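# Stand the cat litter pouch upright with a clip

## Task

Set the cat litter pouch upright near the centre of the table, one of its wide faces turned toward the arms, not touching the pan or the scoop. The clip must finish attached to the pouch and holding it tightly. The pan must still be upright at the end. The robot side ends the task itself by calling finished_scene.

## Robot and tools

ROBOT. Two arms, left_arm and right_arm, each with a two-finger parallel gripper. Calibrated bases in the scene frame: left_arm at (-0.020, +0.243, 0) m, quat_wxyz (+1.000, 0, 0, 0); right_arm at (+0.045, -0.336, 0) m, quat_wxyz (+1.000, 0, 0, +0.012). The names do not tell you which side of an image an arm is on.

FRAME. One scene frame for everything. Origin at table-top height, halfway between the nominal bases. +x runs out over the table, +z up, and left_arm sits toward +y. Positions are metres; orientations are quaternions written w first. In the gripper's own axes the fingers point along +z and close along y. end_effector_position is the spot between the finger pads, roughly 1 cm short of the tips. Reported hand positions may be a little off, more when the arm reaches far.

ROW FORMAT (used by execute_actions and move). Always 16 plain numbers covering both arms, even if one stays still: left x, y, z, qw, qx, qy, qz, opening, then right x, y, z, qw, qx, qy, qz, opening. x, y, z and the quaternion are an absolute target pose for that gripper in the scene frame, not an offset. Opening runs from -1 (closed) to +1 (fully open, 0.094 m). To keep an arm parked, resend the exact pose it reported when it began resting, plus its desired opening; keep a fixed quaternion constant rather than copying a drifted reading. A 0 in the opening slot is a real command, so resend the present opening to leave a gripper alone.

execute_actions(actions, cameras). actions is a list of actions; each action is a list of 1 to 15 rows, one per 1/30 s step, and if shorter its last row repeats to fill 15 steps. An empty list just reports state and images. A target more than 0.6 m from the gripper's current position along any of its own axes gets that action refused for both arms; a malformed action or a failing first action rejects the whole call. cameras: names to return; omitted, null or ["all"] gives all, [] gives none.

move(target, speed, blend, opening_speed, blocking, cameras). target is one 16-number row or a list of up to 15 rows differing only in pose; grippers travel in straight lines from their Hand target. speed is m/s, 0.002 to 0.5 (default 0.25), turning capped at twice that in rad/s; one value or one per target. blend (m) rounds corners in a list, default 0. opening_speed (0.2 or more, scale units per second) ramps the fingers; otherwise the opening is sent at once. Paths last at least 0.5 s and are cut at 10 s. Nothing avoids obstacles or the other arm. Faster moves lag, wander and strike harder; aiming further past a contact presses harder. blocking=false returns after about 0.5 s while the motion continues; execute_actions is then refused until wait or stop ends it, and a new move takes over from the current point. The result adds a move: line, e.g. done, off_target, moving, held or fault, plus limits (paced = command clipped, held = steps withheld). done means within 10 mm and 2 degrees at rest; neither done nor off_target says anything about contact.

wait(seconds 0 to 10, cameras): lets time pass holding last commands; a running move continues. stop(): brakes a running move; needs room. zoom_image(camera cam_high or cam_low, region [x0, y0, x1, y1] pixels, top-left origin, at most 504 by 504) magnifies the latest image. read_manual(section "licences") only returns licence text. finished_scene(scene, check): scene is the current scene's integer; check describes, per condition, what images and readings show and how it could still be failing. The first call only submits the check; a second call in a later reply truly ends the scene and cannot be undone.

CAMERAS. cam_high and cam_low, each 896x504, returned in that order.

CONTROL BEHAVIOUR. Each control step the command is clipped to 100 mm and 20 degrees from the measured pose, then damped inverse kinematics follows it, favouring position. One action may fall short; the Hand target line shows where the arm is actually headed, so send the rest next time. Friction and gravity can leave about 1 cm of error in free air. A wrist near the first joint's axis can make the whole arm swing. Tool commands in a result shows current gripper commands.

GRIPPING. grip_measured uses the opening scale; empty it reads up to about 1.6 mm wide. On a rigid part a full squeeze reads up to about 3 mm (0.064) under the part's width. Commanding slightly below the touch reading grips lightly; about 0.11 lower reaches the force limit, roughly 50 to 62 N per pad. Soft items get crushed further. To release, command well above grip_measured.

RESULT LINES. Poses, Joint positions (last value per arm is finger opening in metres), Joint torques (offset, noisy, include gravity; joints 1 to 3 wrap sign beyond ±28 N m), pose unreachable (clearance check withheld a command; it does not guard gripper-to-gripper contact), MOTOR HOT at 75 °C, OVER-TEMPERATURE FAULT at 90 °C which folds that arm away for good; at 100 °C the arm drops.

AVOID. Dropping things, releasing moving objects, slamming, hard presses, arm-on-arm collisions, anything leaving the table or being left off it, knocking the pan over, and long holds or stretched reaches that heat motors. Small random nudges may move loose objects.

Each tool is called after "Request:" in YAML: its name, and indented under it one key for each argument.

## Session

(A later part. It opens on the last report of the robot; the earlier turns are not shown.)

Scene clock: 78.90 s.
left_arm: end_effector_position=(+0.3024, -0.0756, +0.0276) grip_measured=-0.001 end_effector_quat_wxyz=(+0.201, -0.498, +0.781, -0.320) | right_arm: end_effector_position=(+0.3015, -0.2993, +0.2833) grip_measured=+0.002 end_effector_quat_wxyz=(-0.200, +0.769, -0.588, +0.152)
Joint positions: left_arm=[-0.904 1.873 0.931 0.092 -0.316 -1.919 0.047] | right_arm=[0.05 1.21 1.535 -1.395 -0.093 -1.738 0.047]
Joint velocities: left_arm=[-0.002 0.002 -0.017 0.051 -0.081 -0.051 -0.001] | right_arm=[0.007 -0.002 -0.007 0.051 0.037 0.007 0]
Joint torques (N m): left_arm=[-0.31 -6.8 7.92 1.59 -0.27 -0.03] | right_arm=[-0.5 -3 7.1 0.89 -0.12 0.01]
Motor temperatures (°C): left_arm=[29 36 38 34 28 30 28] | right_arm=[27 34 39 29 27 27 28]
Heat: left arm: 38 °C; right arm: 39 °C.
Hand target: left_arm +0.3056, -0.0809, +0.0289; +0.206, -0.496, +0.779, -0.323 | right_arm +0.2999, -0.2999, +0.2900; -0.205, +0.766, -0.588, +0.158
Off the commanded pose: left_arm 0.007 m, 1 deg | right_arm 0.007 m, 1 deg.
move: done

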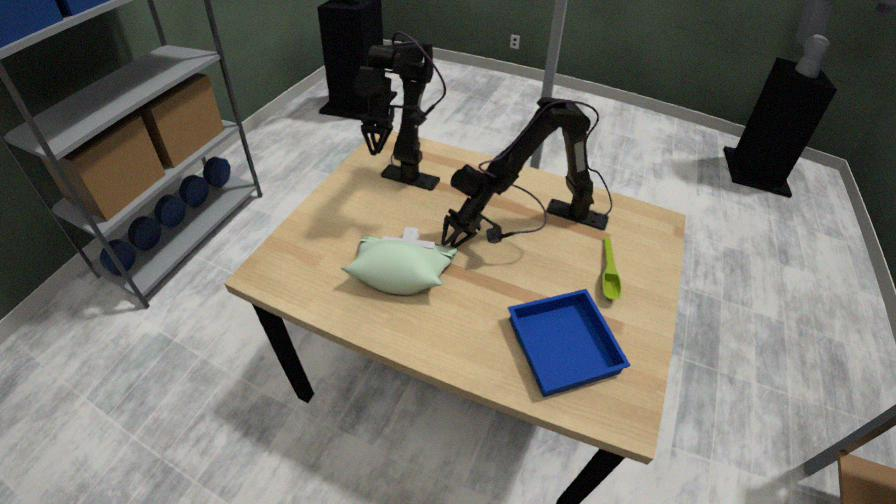

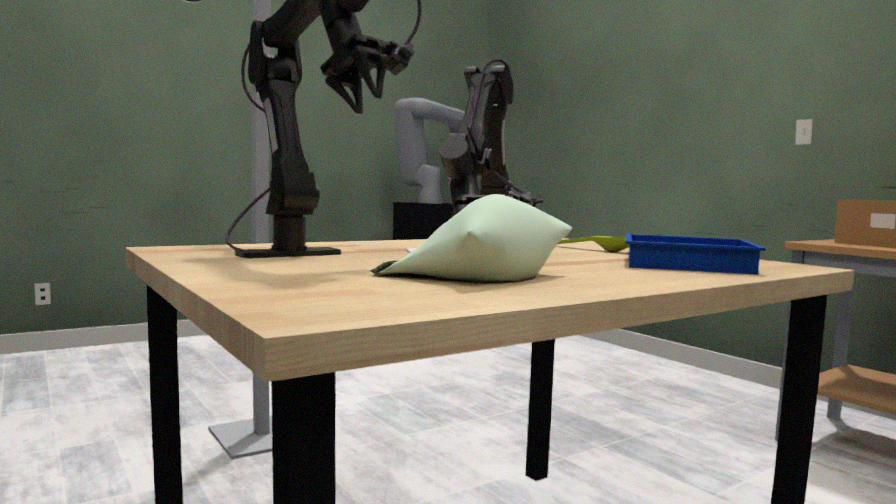

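Request:
move:
  target: [0.317, -0.0775, 0.0275, 0.20561, -0.49640, 0.77920, -0.32275, 0.0, 0.30, -0.30, 0.29, 0.20533, -0.76631, 0.58801, -0.15755, 0.0]
  speed: 0.04

Request:
zoom_image:
  camera: "cam_high"
  region: [380, 190, 520, 280]

Scene clock: 79.90 s.
left_arm: end_effector_position=(+0.3104, -0.0749, +0.0266) grip_measured=-0.001 end_effector_quat_wxyz=(+0.201, -0.498, +0.780, -0.322) | right_arm: end_effector_position=(+0.3015, -0.2993, +0.2833) grip_measured=+0.002 end_effector_quat_wxyz=(-0.200, +0.769, -0.588, +0.152)
Joint positions: left_arm=[-0.885 1.889 0.945 0.101 -0.304 -1.906 0.047] | right_arm=[0.05 1.21 1.535 -1.395 -0.093 -1.738 0.047]
Joint velocities: left_arm=[-0.007 -0.002 -0.012 -0.007 -0.051 0.007 0] | right_arm=[-0.012 0.002 -0.017 -0.007 -0.037 -0.007 0]
Joint torques (N m): left_arm=[0.49 -6.86 7.98 1.63 -0.22 0.14] | right_arm=[-0.46 -2.91 7.24 0.93 -0.14 -0.04]
Motor temperatures (°C): left_arm=[29 35 38 34 28 30 28] | right_arm=[27 34 39 29 26 27 28]
Heat: left arm: 38 °C; right arm: 39 °C.
Hand target: left_arm +0.3169, -0.0775, +0.0273; +0.205, -0.496, +0.779, -0.323 | right_arm +0.2999, -0.3000, +0.2900; -0.205, +0.766, -0.588, +0.158
Off the commanded pose: left_arm 0.007 m, 1 deg | right_arm 0.007 m, 1 deg.
move: done

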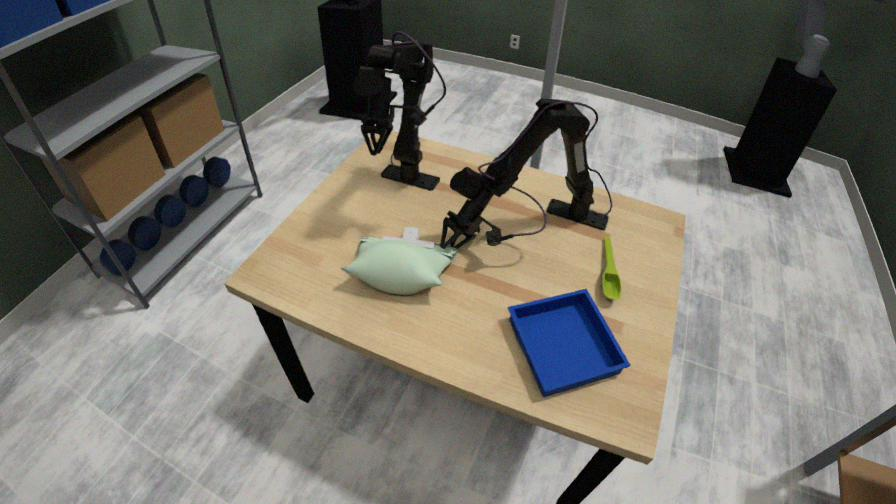

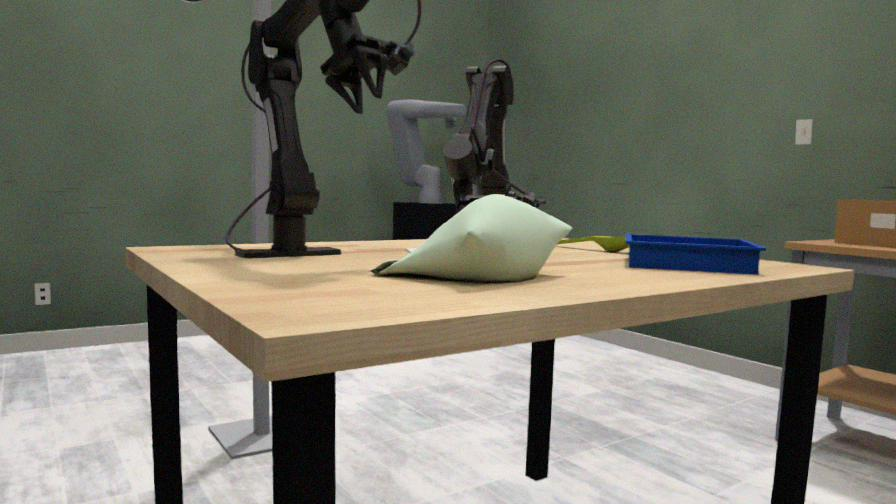

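Scaled by 3.600.

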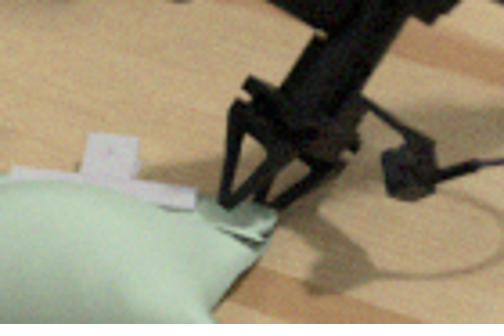

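Request:
move:
  target: [0.317, -0.0775, 0.0275, 0.20561, -0.49640, 0.77920, -0.32275, -1.0, 0.30, -0.30, 0.29, 0.20533, -0.76631, 0.58801, -0.15755, 0.0]
  speed: 0.04
  opening_speed: 0.5

Request:
zoom_image:
  camera: "cam_high"
  region: [380, 190, 520, 280]

Scene clock: 82.37 s.
left_arm: end_effector_position=(+0.3105, -0.0764, +0.0273) grip_measured=-0.988 end_effector_quat_wxyz=(+0.199, -0.497, +0.779, -0.325) | right_arm: end_effector_position=(+0.3015, -0.2994, +0.2833) grip_measured=+0.002 end_effector_quat_wxyz=(-0.200, +0.769, -0.588, +0.153)
Joint positions: left_arm=[-0.885 1.889 0.945 0.106 -0.299 -1.905 0.001] | right_arm=[0.05 1.21 1.535 -1.395 -0.093 -1.738 0.047]
Joint velocities: left_arm=[-0.012 -0.012 -0.002 -0.007 -0.022 -0.022 -0.001] | right_arm=[0.002 0.002 0.002 -0.007 -0.007 0.007 0.001]
Joint torques (N m): left_arm=[0.32 -6.9 7.88 1.57 -0.25 0.11] | right_arm=[-0.61 -3 7.23 0.93 -0.1 -0.03]
Motor temperatures (°C): left_arm=[29 35 38 35 28 30 28] | right_arm=[27 34 39 30 26 27 28]
Heat: left arm: 38 °C; right arm: 39 °C.
Hand target: left_arm +0.3168, -0.0775, +0.0274; +0.205, -0.496, +0.779, -0.323 | right_arm +0.2999, -0.3000, +0.2900; -0.205, +0.766, -0.588, +0.158
Off the commanded pose: left_arm 0.007 m, 1 deg | right_arm 0.007 m, 1 deg.
move: done

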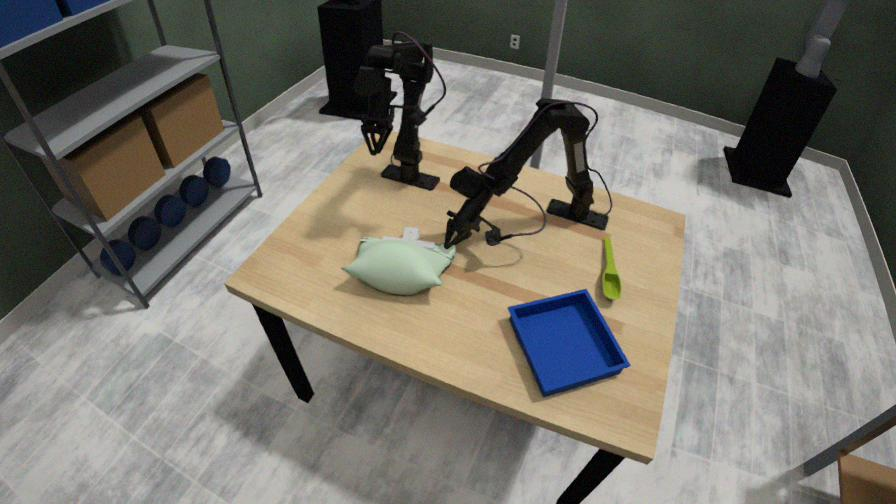

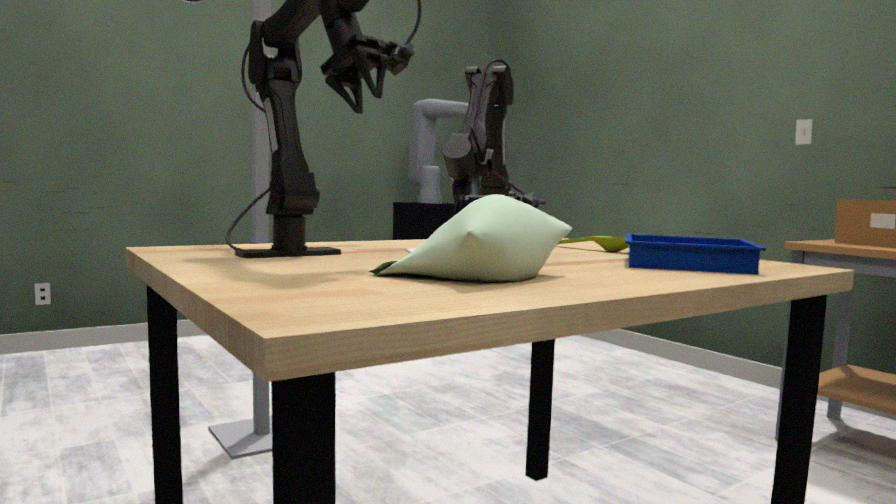

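Scaled by 3.600.

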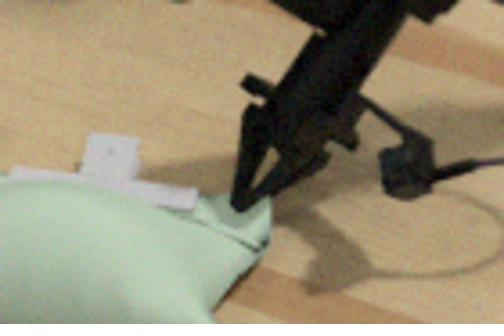

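Request:
move:
  target:
    - [0.318, -0.070, 0.036, 0.20561, -0.49640, 0.77920, -0.32275, -1.0, 0.30, -0.30, 0.29, 0.20533, -0.76631, 0.58801, -0.15755, 0.0]
    - [0.332, 0.035, 0.038, 0.20561, -0.49640, 0.77920, -0.32275, -1.0, 0.30, -0.30, 0.29, 0.20533, -0.76631, 0.58801, -0.15755, 0.0]
  speed: [0.04, 0.06]
  blend: 0.005

Request:
zoom_image:
  camera: "cam_high"
  region: [330, 170, 570, 340]

Request:
zoom_image:
  camera: "cam_low"
  region: [360, 160, 640, 320]

Scene clock: 85.57 s.
left_arm: end_effector_position=(+0.3295, +0.0118, +0.0373) grip_measured=-0.989 end_effector_quat_wxyz=(+0.177, -0.480, +0.786, -0.346) | right_arm: end_effector_position=(+0.3015, -0.2994, +0.2833) grip_measured=+0.002 end_effector_quat_wxyz=(-0.200, +0.769, -0.588, +0.153)
Joint positions: left_arm=[-0.602 1.701 0.723 0.205 -0.038 -1.683 0.001] | right_arm=[0.05 1.21 1.535 -1.395 -0.093 -1.738 0.047]
Joint velocities: left_arm=[-0.002 0.002 0.007 0.007 0.007 -0.037 0] | right_arm=[-0.012 0.012 0.002 0.022 0.007 -0.051 0]
Joint torques (N m): left_arm=[1.83 -8.94 4.64 1.44 -0.7 0.03] | right_arm=[-0.46 -2.92 7.36 0.95 -0.19 0]
Motor temperatures (°C): left_arm=[29 36 37 34 28 30 28] | right_arm=[27 34 39 30 26 27 28]
Heat: left arm: 37 °C; right arm: 39 °C.
Hand target: left_arm +0.3325, +0.0328, +0.0383; +0.202, -0.497, +0.778, -0.326 | right_arm +0.2999, -0.3000, +0.2900; -0.205, +0.766, -0.588, +0.158
Off the commanded pose: left_arm 0.023 m, 5 deg | right_arm 0.007 m, 1 deg.
move: off_target (left_arm)

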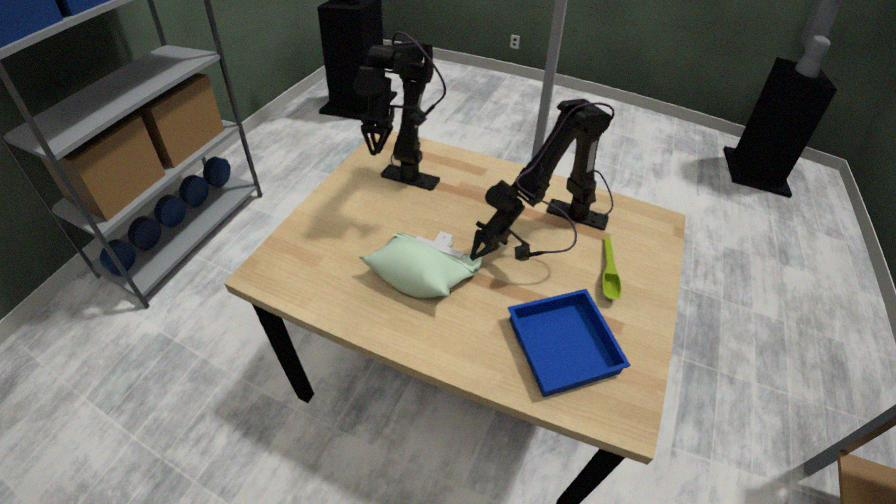

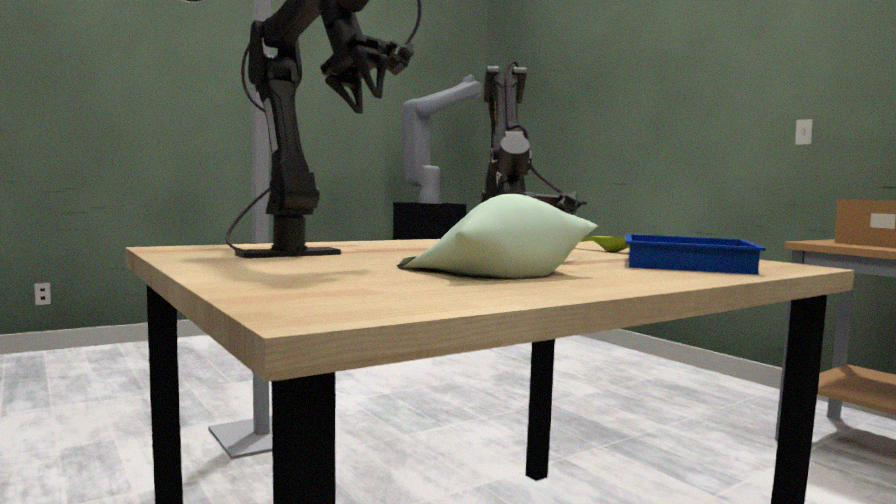

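Scaled by 2.100.

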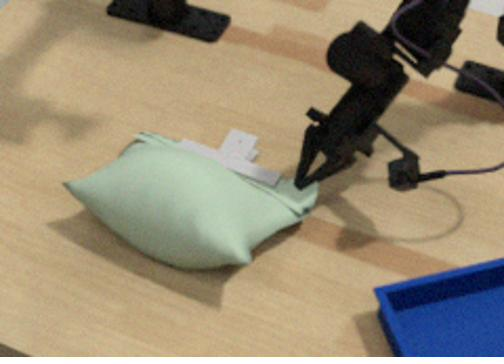

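Scaled by 1.800.

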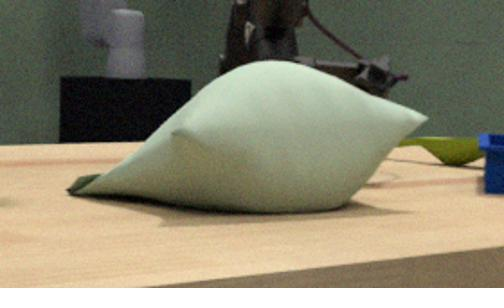

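Request:
zoom_image:
  camera: "cam_high"
  region: [360, 215, 500, 305]

Scaled by 3.600.

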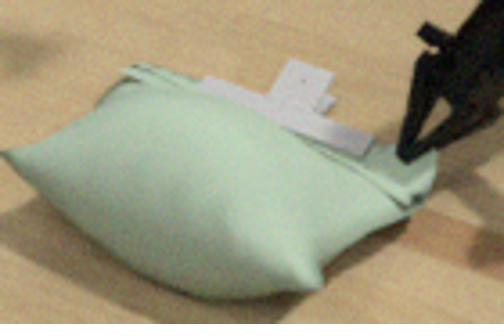

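Request:
move:
  target:
    - [0.332, 0.035, 0.038, 0.20561, -0.49640, 0.77920, -0.32275, -1.0, 0.255, -0.215, 0.20, 0.24598, -0.59385, 0.70773, -0.29316, 0.0]
    - [0.332, 0.035, 0.038, 0.20561, -0.49640, 0.77920, -0.32275, -1.0, 0.2504, -0.198, 0.098, 0.24598, -0.59385, 0.70773, -0.29316, 0.0]
  speed: [0.25, 0.15]
  blend: 0.02

Request:
zoom_image:
  camera: "cam_high"
  region: [360, 215, 500, 305]

Scene clock: 89.27 s.
left_arm: end_effector_position=(+0.3292, +0.0120, +0.0368) grip_measured=-0.989 end_effector_quat_wxyz=(+0.178, -0.478, +0.788, -0.346) | right_arm: end_effector_position=(+0.2484, -0.1941, +0.0976) grip_measured=+0.002 end_effector_quat_wxyz=(+0.236, -0.600, +0.711, -0.281)
Joint positions: left_arm=[-0.602 1.701 0.719 0.209 -0.038 -1.677 0.001] | right_arm=[1.065 1.185 0.673 -0.781 0.707 -0.416 0.047]
Joint velocities: left_arm=[-0.012 -0.007 0.002 0.037 0.022 0.022 0] | right_arm=[0.007 -0.007 -0.002 0.066 0.007 -0.051 -0.001]
Joint torques (N m): left_arm=[1.8 -8.99 4.51 1.41 -0.79 -0.03] | right_arm=[0.57 -2.22 4.88 0.78 0.53 0.15]
Motor temperatures (°C): left_arm=[29 36 37 35 29 30 28] | right_arm=[27 34 38 30 26 27 28]
Heat: left arm: 37 °C; right arm: 38 °C.
Hand target: left_arm +0.3322, +0.0341, +0.0376; +0.205, -0.496, +0.779, -0.324 | right_arm +0.2487, -0.1949, +0.0951; +0.240, -0.595, +0.712, -0.285
Off the commanded pose: left_arm 0.023 m, 5 deg | right_arm 0.004 m, 2 deg.
move: off_target (left_arm)

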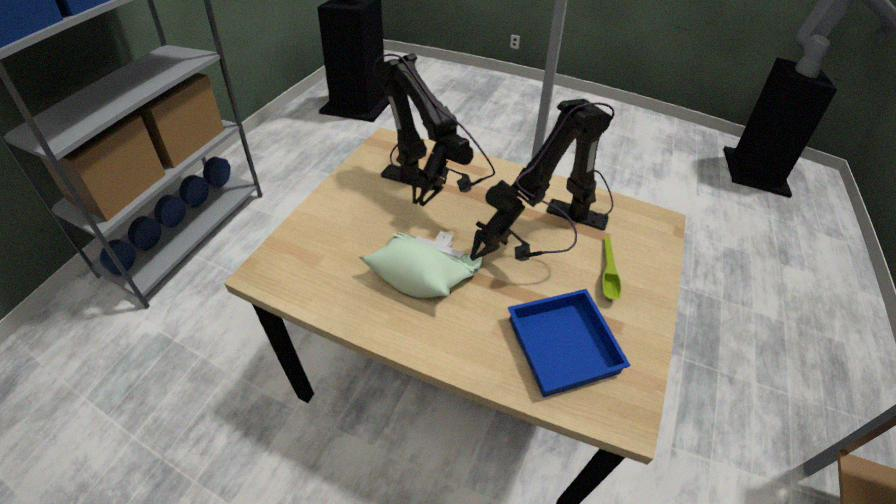

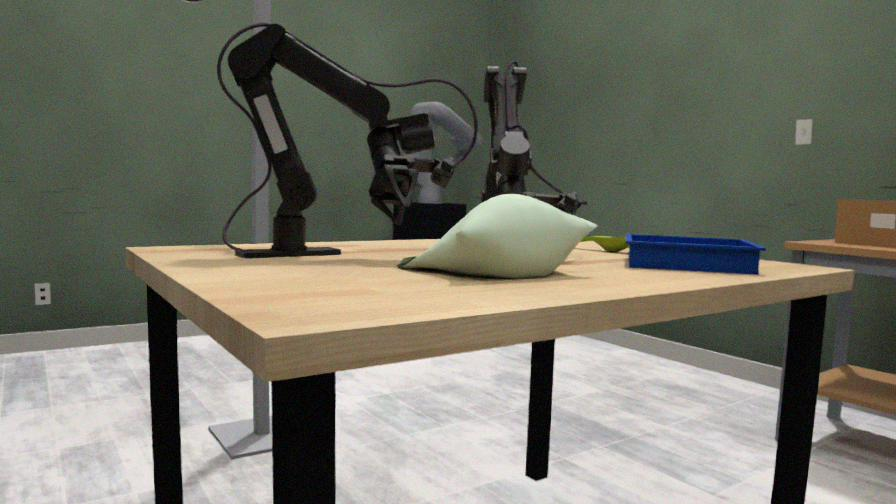

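Scaled by 3.600.

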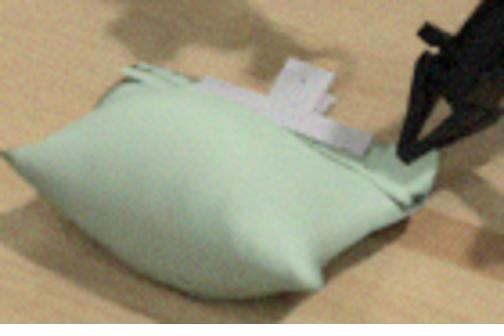

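Request:
zoom_image:
  camera: "cam_high"
  region: [370, 150, 510, 260]

Scaled by 3.600.

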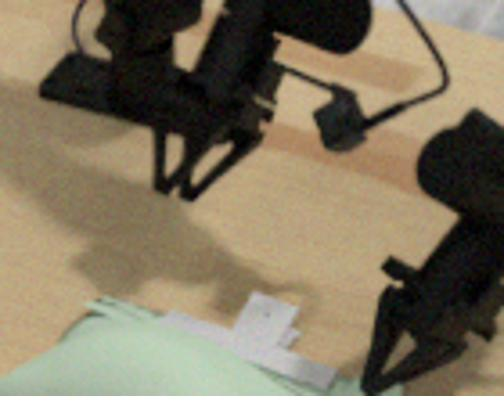

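Request:
move:
  target: [0.332, 0.035, 0.038, 0.20561, -0.49640, 0.77920, -0.32275, -1.0, 0.3105, -0.2095, 0.0265, 0.24598, -0.59385, 0.70773, -0.29316, 0.0]
  speed: 0.07

Request:
zoom_image:
  camera: "cam_high"
  region: [360, 200, 500, 300]

Scene clock: 91.83 s.
left_arm: end_effector_position=(+0.3292, +0.0120, +0.0368) grip_measured=-0.989 end_effector_quat_wxyz=(+0.178, -0.478, +0.788, -0.346) | right_arm: end_effector_position=(+0.3141, -0.2064, +0.0329) grip_measured=+0.002 end_effector_quat_wxyz=(+0.254, -0.594, +0.703, -0.296)
Joint positions: left_arm=[-0.602 1.701 0.719 0.209 -0.038 -1.677 0.001] | right_arm=[0.781 1.411 0.474 -0.101 0.632 -0.776 0.047]
Joint velocities: left_arm=[-0.002 -0.017 0.012 -0.022 0.037 -0.007 0] | right_arm=[0.002 -0.007 -0.002 -0.007 -0.022 0.007 0]
Joint torques (N m): left_arm=[1.78 -8.92 4.45 1.4 -0.79 0.04] | right_arm=[-0.73 -3.49 4.12 1.1 0.23 -0.02]
Motor temperatures (°C): left_arm=[29 36 37 35 29 30 29] | right_arm=[27 34 37 30 26 27 28]
Heat: left arm: 37 °C; right arm: 37 °C.
Hand target: left_arm +0.3322, +0.0341, +0.0376; +0.205, -0.496, +0.779, -0.324 | right_arm +0.3121, -0.2103, +0.0271; +0.249, -0.594, +0.706, -0.295
Off the commanded pose: left_arm 0.023 m, 5 deg | right_arm 0.008 m, 1 deg.
move: off_target (left_arm)

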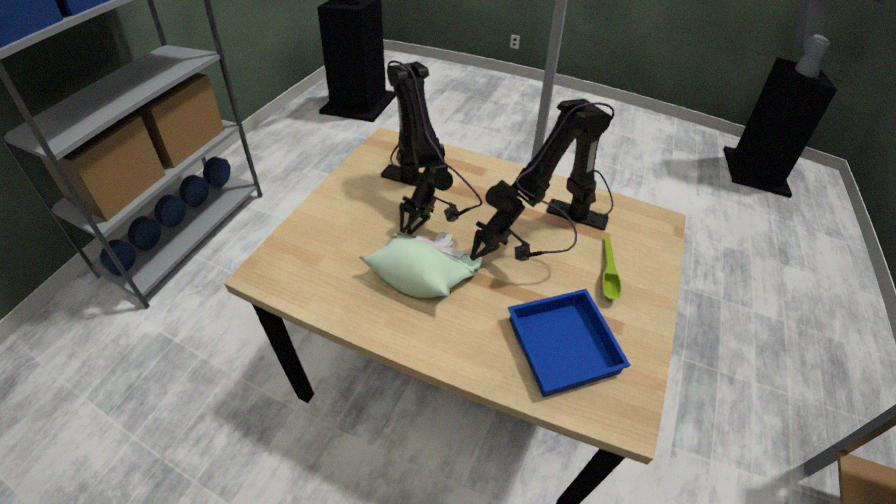

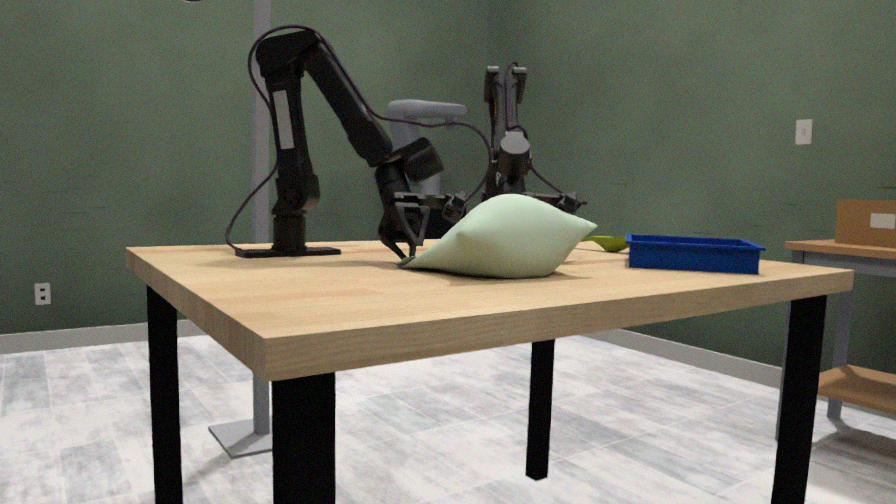

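Scaled by 3.600.

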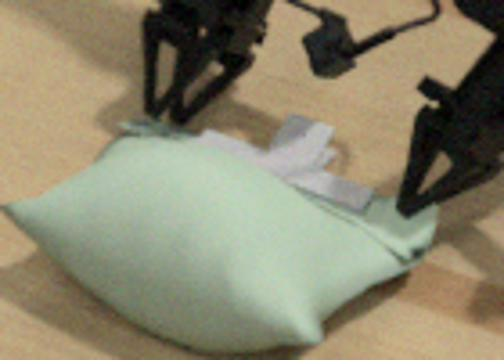

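Request:
zoom_image:
  camera: "cam_low"
  region: [370, 180, 530, 290]

Scaled by 3.150.

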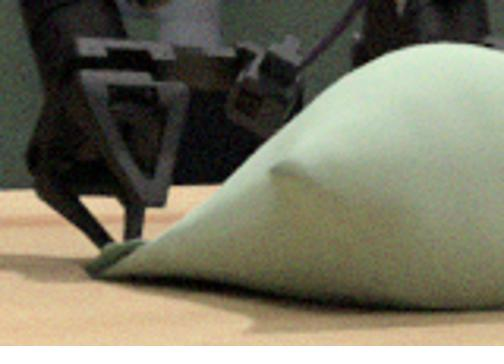

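Request:
move:
  target: [0.332, 0.035, 0.038, 0.20561, -0.49640, 0.77920, -0.32275, -1.0, 0.3075, -0.2105, 0.019, 0.24598, -0.59385, 0.70773, -0.29316, 0.0]
  speed: 0.04

Request:
zoom_image:
  camera: "cam_high"
  region: [360, 200, 500, 300]

Request:
zoom_image:
  camera: "cam_low"
  region: [370, 180, 530, 290]

Scene clock: 93.03 s.
left_arm: end_effector_position=(+0.3292, +0.0120, +0.0368) grip_measured=-0.989 end_effector_quat_wxyz=(+0.178, -0.478, +0.788, -0.346) | right_arm: end_effector_position=(+0.3148, -0.2068, +0.0295) grip_measured=+0.002 end_effector_quat_wxyz=(+0.259, -0.589, +0.706, -0.297)
Joint positions: left_arm=[-0.602 1.701 0.719 0.209 -0.038 -1.677 0.001] | right_arm=[0.781 1.425 0.46 -0.067 0.638 -0.767 0.047]
Joint velocities: left_arm=[0.017 0.002 -0.017 -0.022 -0.051 -0.037 0.001] | right_arm=[0.002 -0.007 -0.022 -0.037 0.037 0.022 0]
Joint torques (N m): left_arm=[1.77 -9.02 4.63 1.44 -0.79 0.03] | right_arm=[0.43 -2.82 3.64 0.99 0.23 0.2]
Motor temperatures (°C): left_arm=[29 36 36 35 29 30 29] | right_arm=[27 34 37 30 26 27 28]
Heat: left arm: 36 °C; right arm: 37 °C.
Hand target: left_arm +0.3322, +0.0341, +0.0376; +0.205, -0.496, +0.779, -0.324 | right_arm +0.3074, -0.2105, +0.0192; +0.246, -0.594, +0.708, -0.293
Off the commanded pose: left_arm 0.023 m, 5 deg | right_arm 0.013 m, 2 deg.
move: off_target (left_arm, right_arm)

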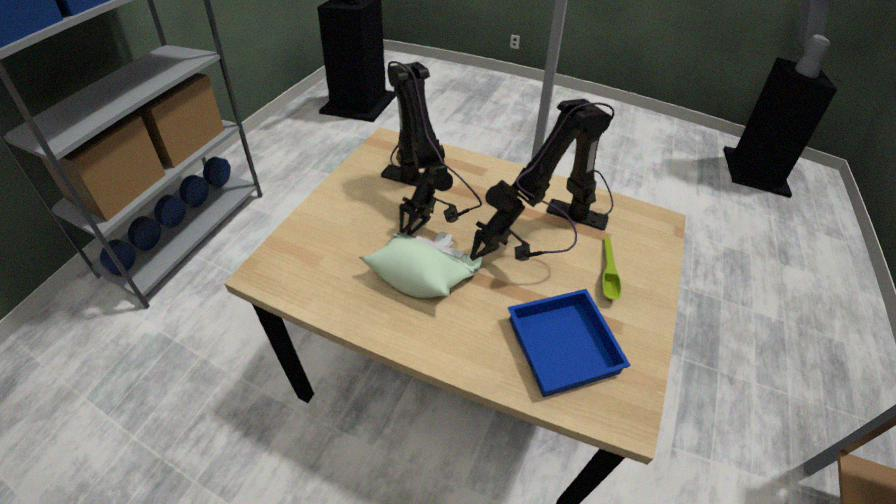

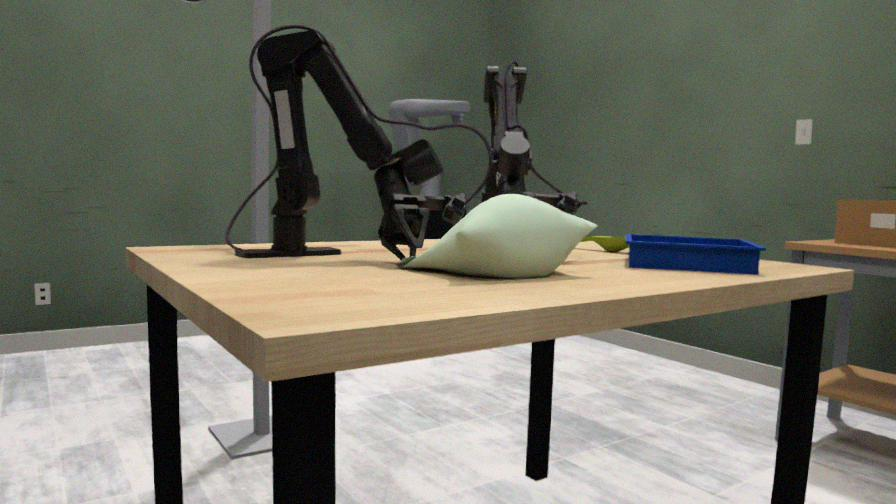

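Scaled by 3.600.

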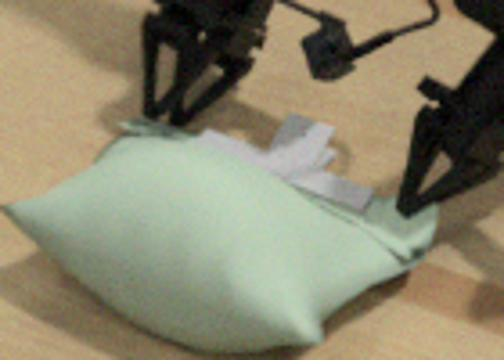

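Scaled by 3.150.

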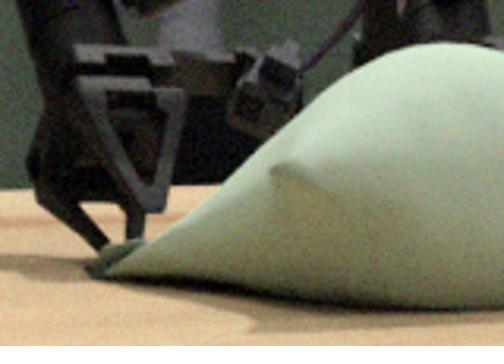

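Request:
move:
  target:
    - [0.332, 0.035, 0.038, 0.20561, -0.49640, 0.77920, -0.32275, -1.0, 0.290, -0.2095, 0.034, 0.24598, -0.59385, 0.70773, -0.29316, 0.0]
    - [0.332, 0.035, 0.038, 0.20561, -0.49640, 0.77920, -0.32275, -1.0, 0.293, -0.2105, 0.021, 0.24598, -0.59385, 0.70773, -0.29316, 0.0]
  speed: [0.06, 0.04]

Request:
zoom_image:
  camera: "cam_high"
  region: [360, 200, 500, 300]

Request:
zoom_image:
  camera: "cam_low"
  region: [370, 180, 530, 290]

Scene clock: 94.73 s.
left_arm: end_effector_position=(+0.3292, +0.0120, +0.0368) grip_measured=-0.989 end_effector_quat_wxyz=(+0.178, -0.478, +0.787, -0.346) | right_arm: end_effector_position=(+0.2969, -0.2046, +0.0291) grip_measured=+0.002 end_effector_quat_wxyz=(+0.256, -0.593, +0.705, -0.293)
Joint positions: left_arm=[-0.602 1.701 0.719 0.209 -0.038 -1.677 0.001] | right_arm=[0.846 1.382 0.442 -0.14 0.659 -0.699 0.047]
Joint velocities: left_arm=[0.002 -0.007 -0.002 -0.051 -0.095 -0.037 -0.002] | right_arm=[-0.012 -0.002 0.002 0.007 -0.007 -0.037 0]
Joint torques (N m): left_arm=[1.84 -8.88 4.59 1.41 -0.77 0.04] | right_arm=[-0.16 -2.74 3.84 1 0.3 0.11]
Motor temperatures (°C): left_arm=[29 36 36 35 29 30 29] | right_arm=[27 34 37 30 26 27 28]
Heat: left arm: 36 °C; right arm: 37 °C.
Hand target: left_arm +0.3323, +0.0340, +0.0377; +0.205, -0.496, +0.779, -0.324 | right_arm +0.2924, -0.2100, +0.0210; +0.245, -0.594, +0.708, -0.293
Off the commanded pose: left_arm 0.023 m, 5 deg | right_arm 0.011 m, 1 deg.
move: off_target (left_arm, right_arm)

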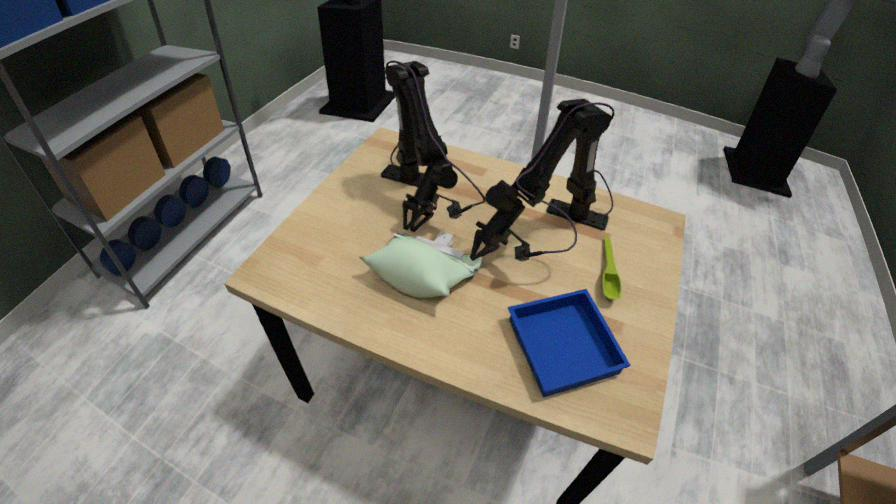

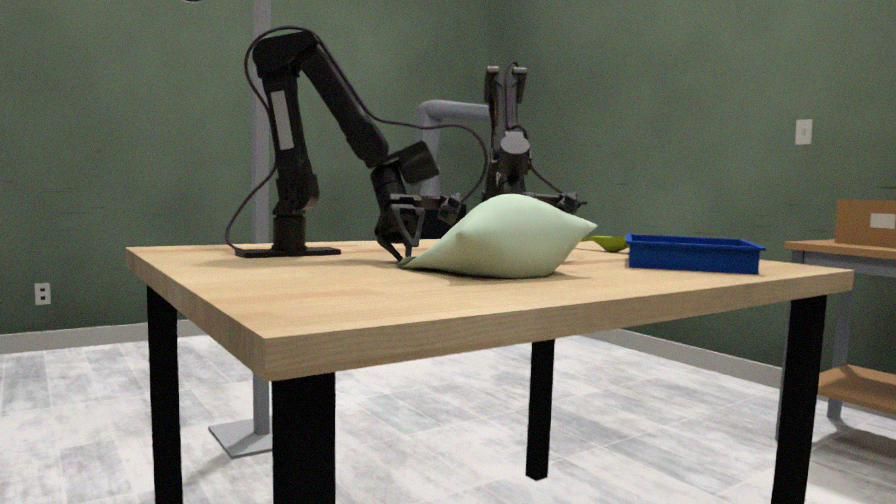

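Scaled by 3.600.

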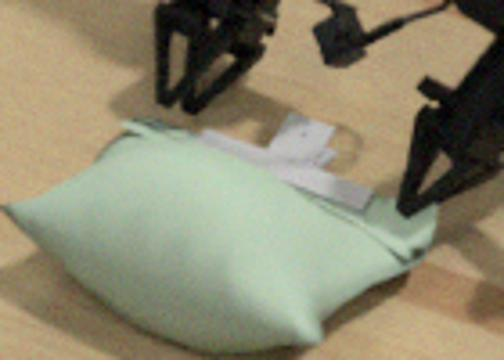

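Scaled by 3.150.

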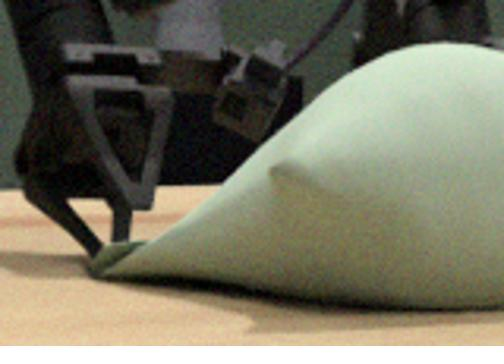

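Request:
move:
  target: [0.332, 0.035, 0.038, 0.20561, -0.49640, 0.77920, -0.32275, -1.0, 0.293, -0.2105, 0.014, 0.24598, -0.59385, 0.70773, -0.29316, 0.0]
  speed: 0.03

Request:
zoom_image:
  camera: "cam_low"
  region: [370, 180, 530, 290]

Scene clock: 95.87 s.
left_arm: end_effector_position=(+0.3292, +0.0120, +0.0368) grip_measured=-0.989 end_effector_quat_wxyz=(+0.178, -0.478, +0.787, -0.346) | right_arm: end_effector_position=(+0.3020, -0.2031, +0.0291) grip_measured=+0.002 end_effector_quat_wxyz=(+0.270, -0.583, +0.705, -0.300)
Joint positions: left_arm=[-0.602 1.701 0.719 0.209 -0.038 -1.677 0.001] | right_arm=[0.846 1.402 0.43 -0.078 0.68 -0.699 0.047]
Joint velocities: left_arm=[0.002 -0.012 -0.012 0.007 -0.066 -0.037 -0.001] | right_arm=[0.007 -0.012 -0.007 0.022 -0.081 0.022 0]
Joint torques (N m): left_arm=[1.63 -8.85 4.59 1.42 -0.79 0.02] | right_arm=[-0.44 -2.29 3.33 0.84 0.06 0.05]
Motor temperatures (°C): left_arm=[29 36 36 35 29 30 29] | right_arm=[27 34 36 30 26 27 28]
Heat: left arm: 36 °C; right arm: 36 °C.
Hand target: left_arm +0.3322, +0.0341, +0.0376; +0.205, -0.496, +0.779, -0.324 | right_arm +0.2926, -0.2108, +0.0145; +0.246, -0.593, +0.708, -0.293
Off the commanded pose: left_arm 0.023 m, 5 deg | right_arm 0.019 m, 3 deg.
move: off_target (left_arm, right_arm)

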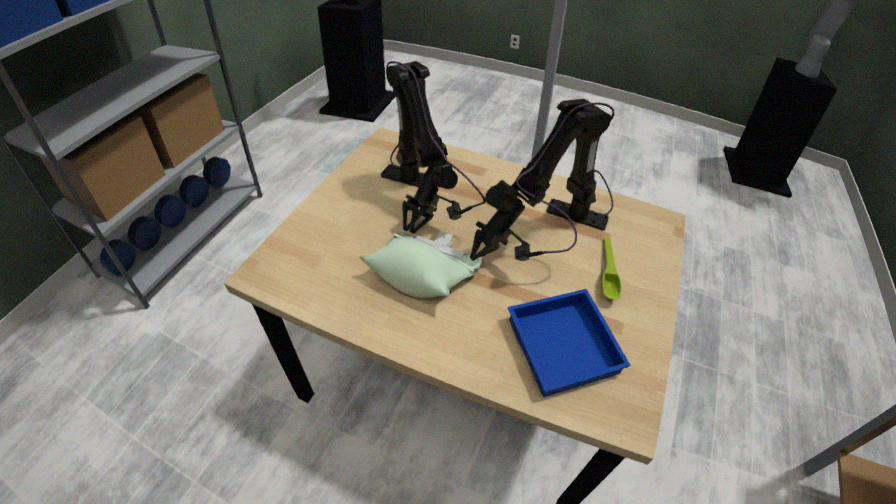

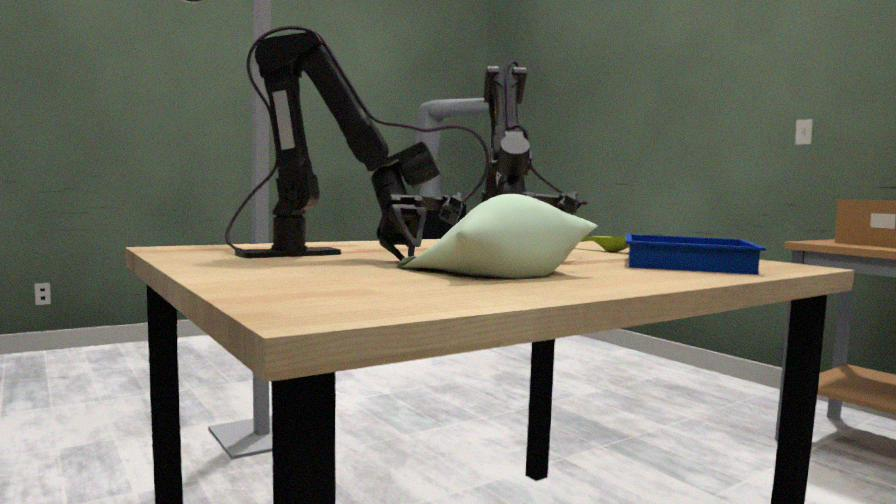

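Scaled by 3.150.

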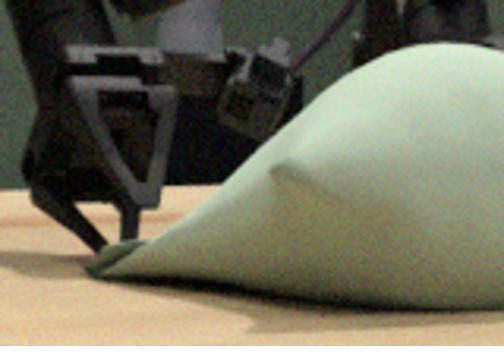

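Request:
move:
  target: [0.332, 0.035, 0.038, 0.20561, -0.49640, 0.77920, -0.32275, -1.0, 0.314, -0.2115, 0.023, 0.24598, -0.59385, 0.70773, -0.29316, 0.0]
  speed: 0.04

Request:
zoom_image:
  camera: "cam_high"
  region: [360, 200, 500, 300]

Request:
zoom_image:
  camera: "cam_low"
  region: [370, 180, 530, 290]

Scene clock: 97.17 s.
left_arm: end_effector_position=(+0.3292, +0.0120, +0.0368) grip_measured=-0.989 end_effector_quat_wxyz=(+0.178, -0.478, +0.787, -0.346) | right_arm: end_effector_position=(+0.3156, -0.2131, +0.0294) grip_measured=+0.002 end_effector_quat_wxyz=(+0.258, -0.586, +0.704, -0.307)
Joint positions: left_arm=[-0.602 1.701 0.719 0.209 -0.038 -1.677 0.001] | right_arm=[0.77 1.418 0.442 -0.046 0.651 -0.783 0.047]
Joint velocities: left_arm=[0.002 -0.022 0.017 -0.037 0.022 0.051 0] | right_arm=[0.012 0.012 -0.017 -0.051 0.007 -0.022 -0.001]
Joint torques (N m): left_arm=[1.87 -8.92 4.48 1.43 -0.8 0.04] | right_arm=[-0.83 -2.66 6.17 0.83 -0.03 -0.05]
Motor temperatures (°C): left_arm=[29 36 36 35 29 30 29] | right_arm=[27 34 36 30 26 27 28]
Heat: left arm: 36 °C; right arm: 36 °C.
Hand target: left_arm +0.3322, +0.0341, +0.0376; +0.205, -0.496, +0.779, -0.324 | right_arm +0.3140, -0.2120, +0.0233; +0.247, -0.593, +0.708, -0.294
Off the commanded pose: left_arm 0.023 m, 5 deg | right_arm 0.007 m, 2 deg.
move: off_target (left_arm)

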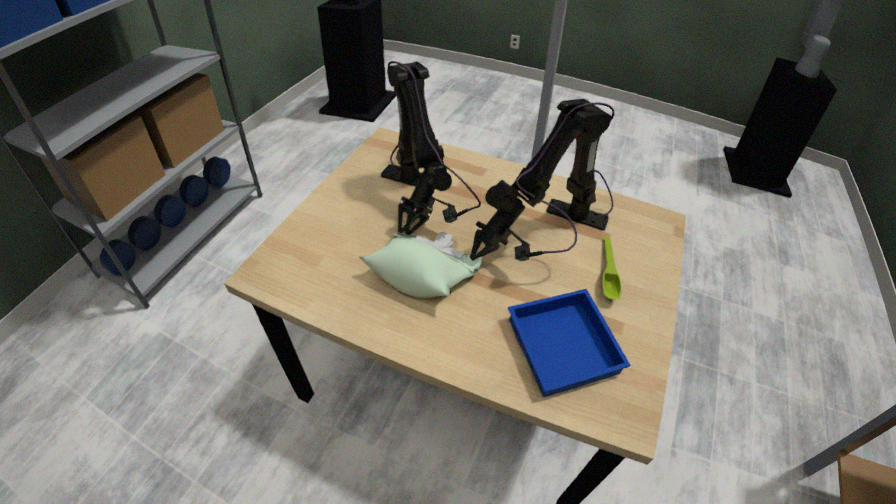

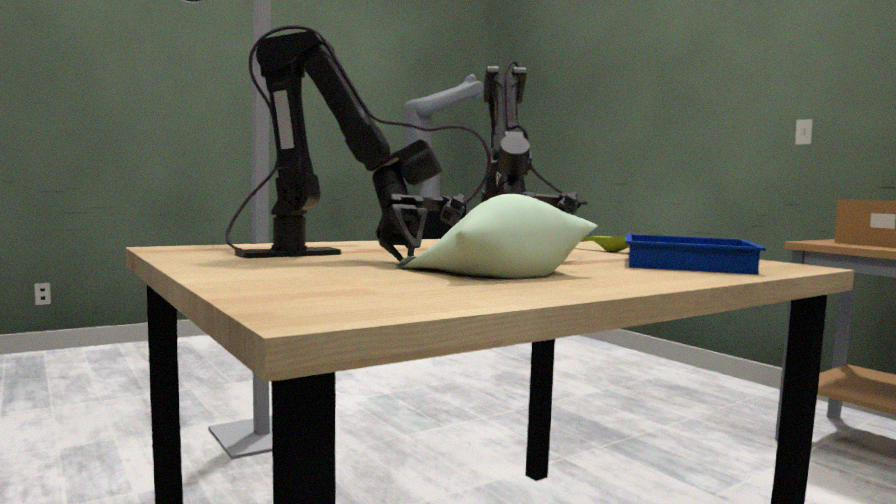

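Scaled by 3.600.

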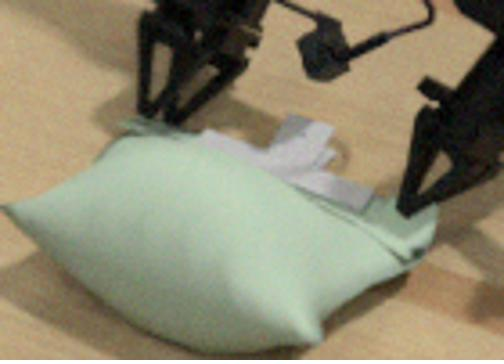

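Scaled by 3.150.

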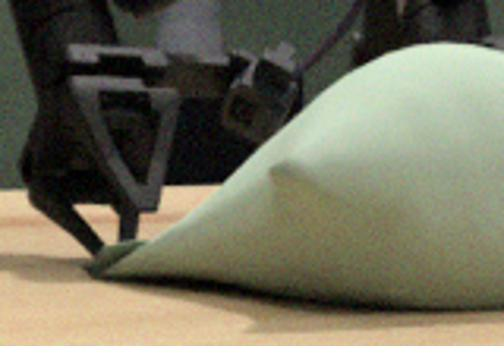

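Request:
move:
  target: [0.332, 0.035, 0.038, 0.20561, -0.49640, 0.77920, -0.32275, -1.0, 0.323, -0.207, 0.023, 0.24598, -0.59385, 0.70773, -0.29316, 0.0]
  speed: 0.04

Request:
zoom_image:
  camera: "cam_high"
  region: [360, 200, 500, 300]

Request:
zoom_image:
  camera: "cam_low"
  region: [370, 180, 530, 290]

Scene clock: 99.80 s.
left_arm: end_effector_position=(+0.3292, +0.0120, +0.0368) grip_measured=-0.989 end_effector_quat_wxyz=(+0.178, -0.478, +0.787, -0.346) | right_arm: end_effector_position=(+0.3238, -0.2102, +0.0295) grip_measured=+0.002 end_effector_quat_wxyz=(+0.254, -0.586, +0.704, -0.309)
Joint positions: left_arm=[-0.602 1.701 0.719 0.209 -0.038 -1.677 0.001] | right_arm=[0.756 1.456 0.474 -0.039 0.649 -0.799 0.047]
Joint velocities: left_arm=[-0.002 0.002 0.012 -0.037 0.051 0.007 -0.001] | right_arm=[-0.002 -0.002 -0.007 0.051 0.037 0.022 0]
Joint torques (N m): left_arm=[1.88 -8.84 4.75 1.4 -0.77 0.04] | right_arm=[-1.2 -2.81 6.48 0.9 -0.13 0.02]
Motor temperatures (°C): left_arm=[29 36 36 35 29 30 29] | right_arm=[27 34 36 30 26 27 28]
Heat: left arm: 36 °C; right arm: 36 °C.
Hand target: left_arm +0.3322, +0.0341, +0.0376; +0.205, -0.496, +0.779, -0.324 | right_arm +0.3229, -0.2072, +0.0232; +0.246, -0.593, +0.708, -0.293
Off the commanded pose: left_arm 0.023 m, 5 deg | right_arm 0.007 m, 2 deg.
move: off_target (left_arm)

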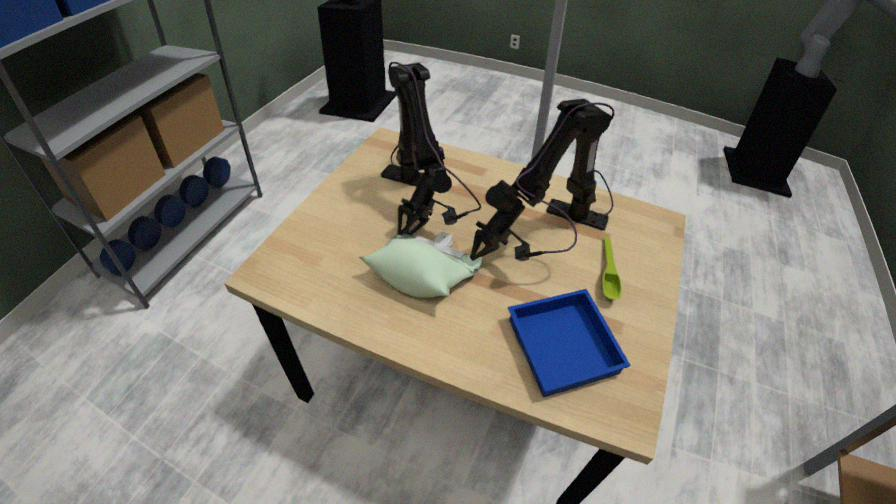

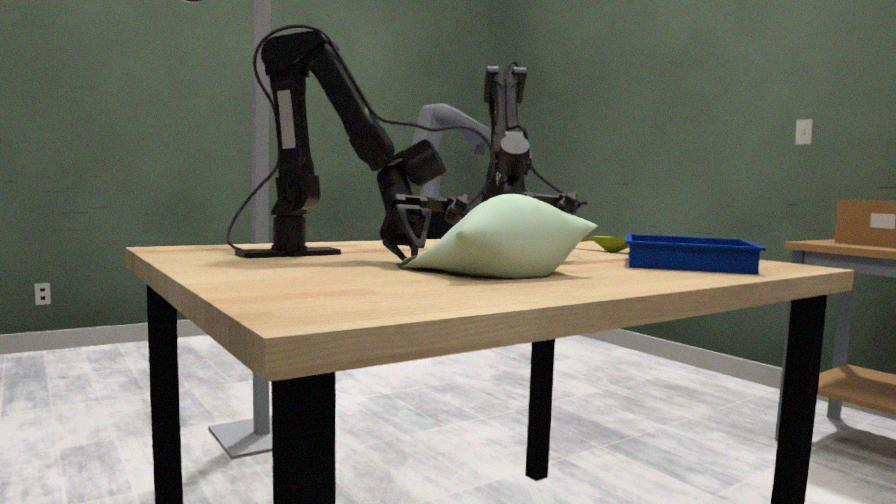

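Scaled by 3.600.

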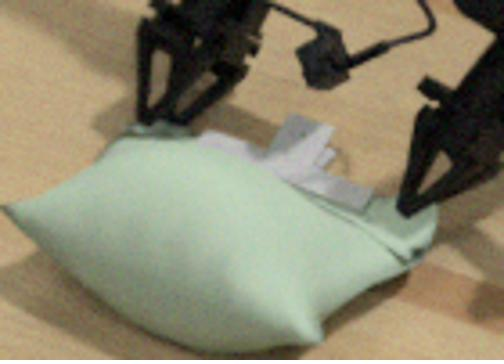

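Scaled by 3.150.

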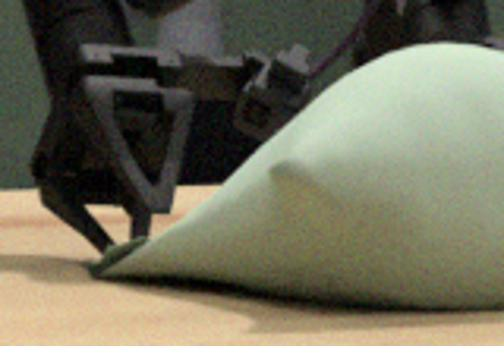

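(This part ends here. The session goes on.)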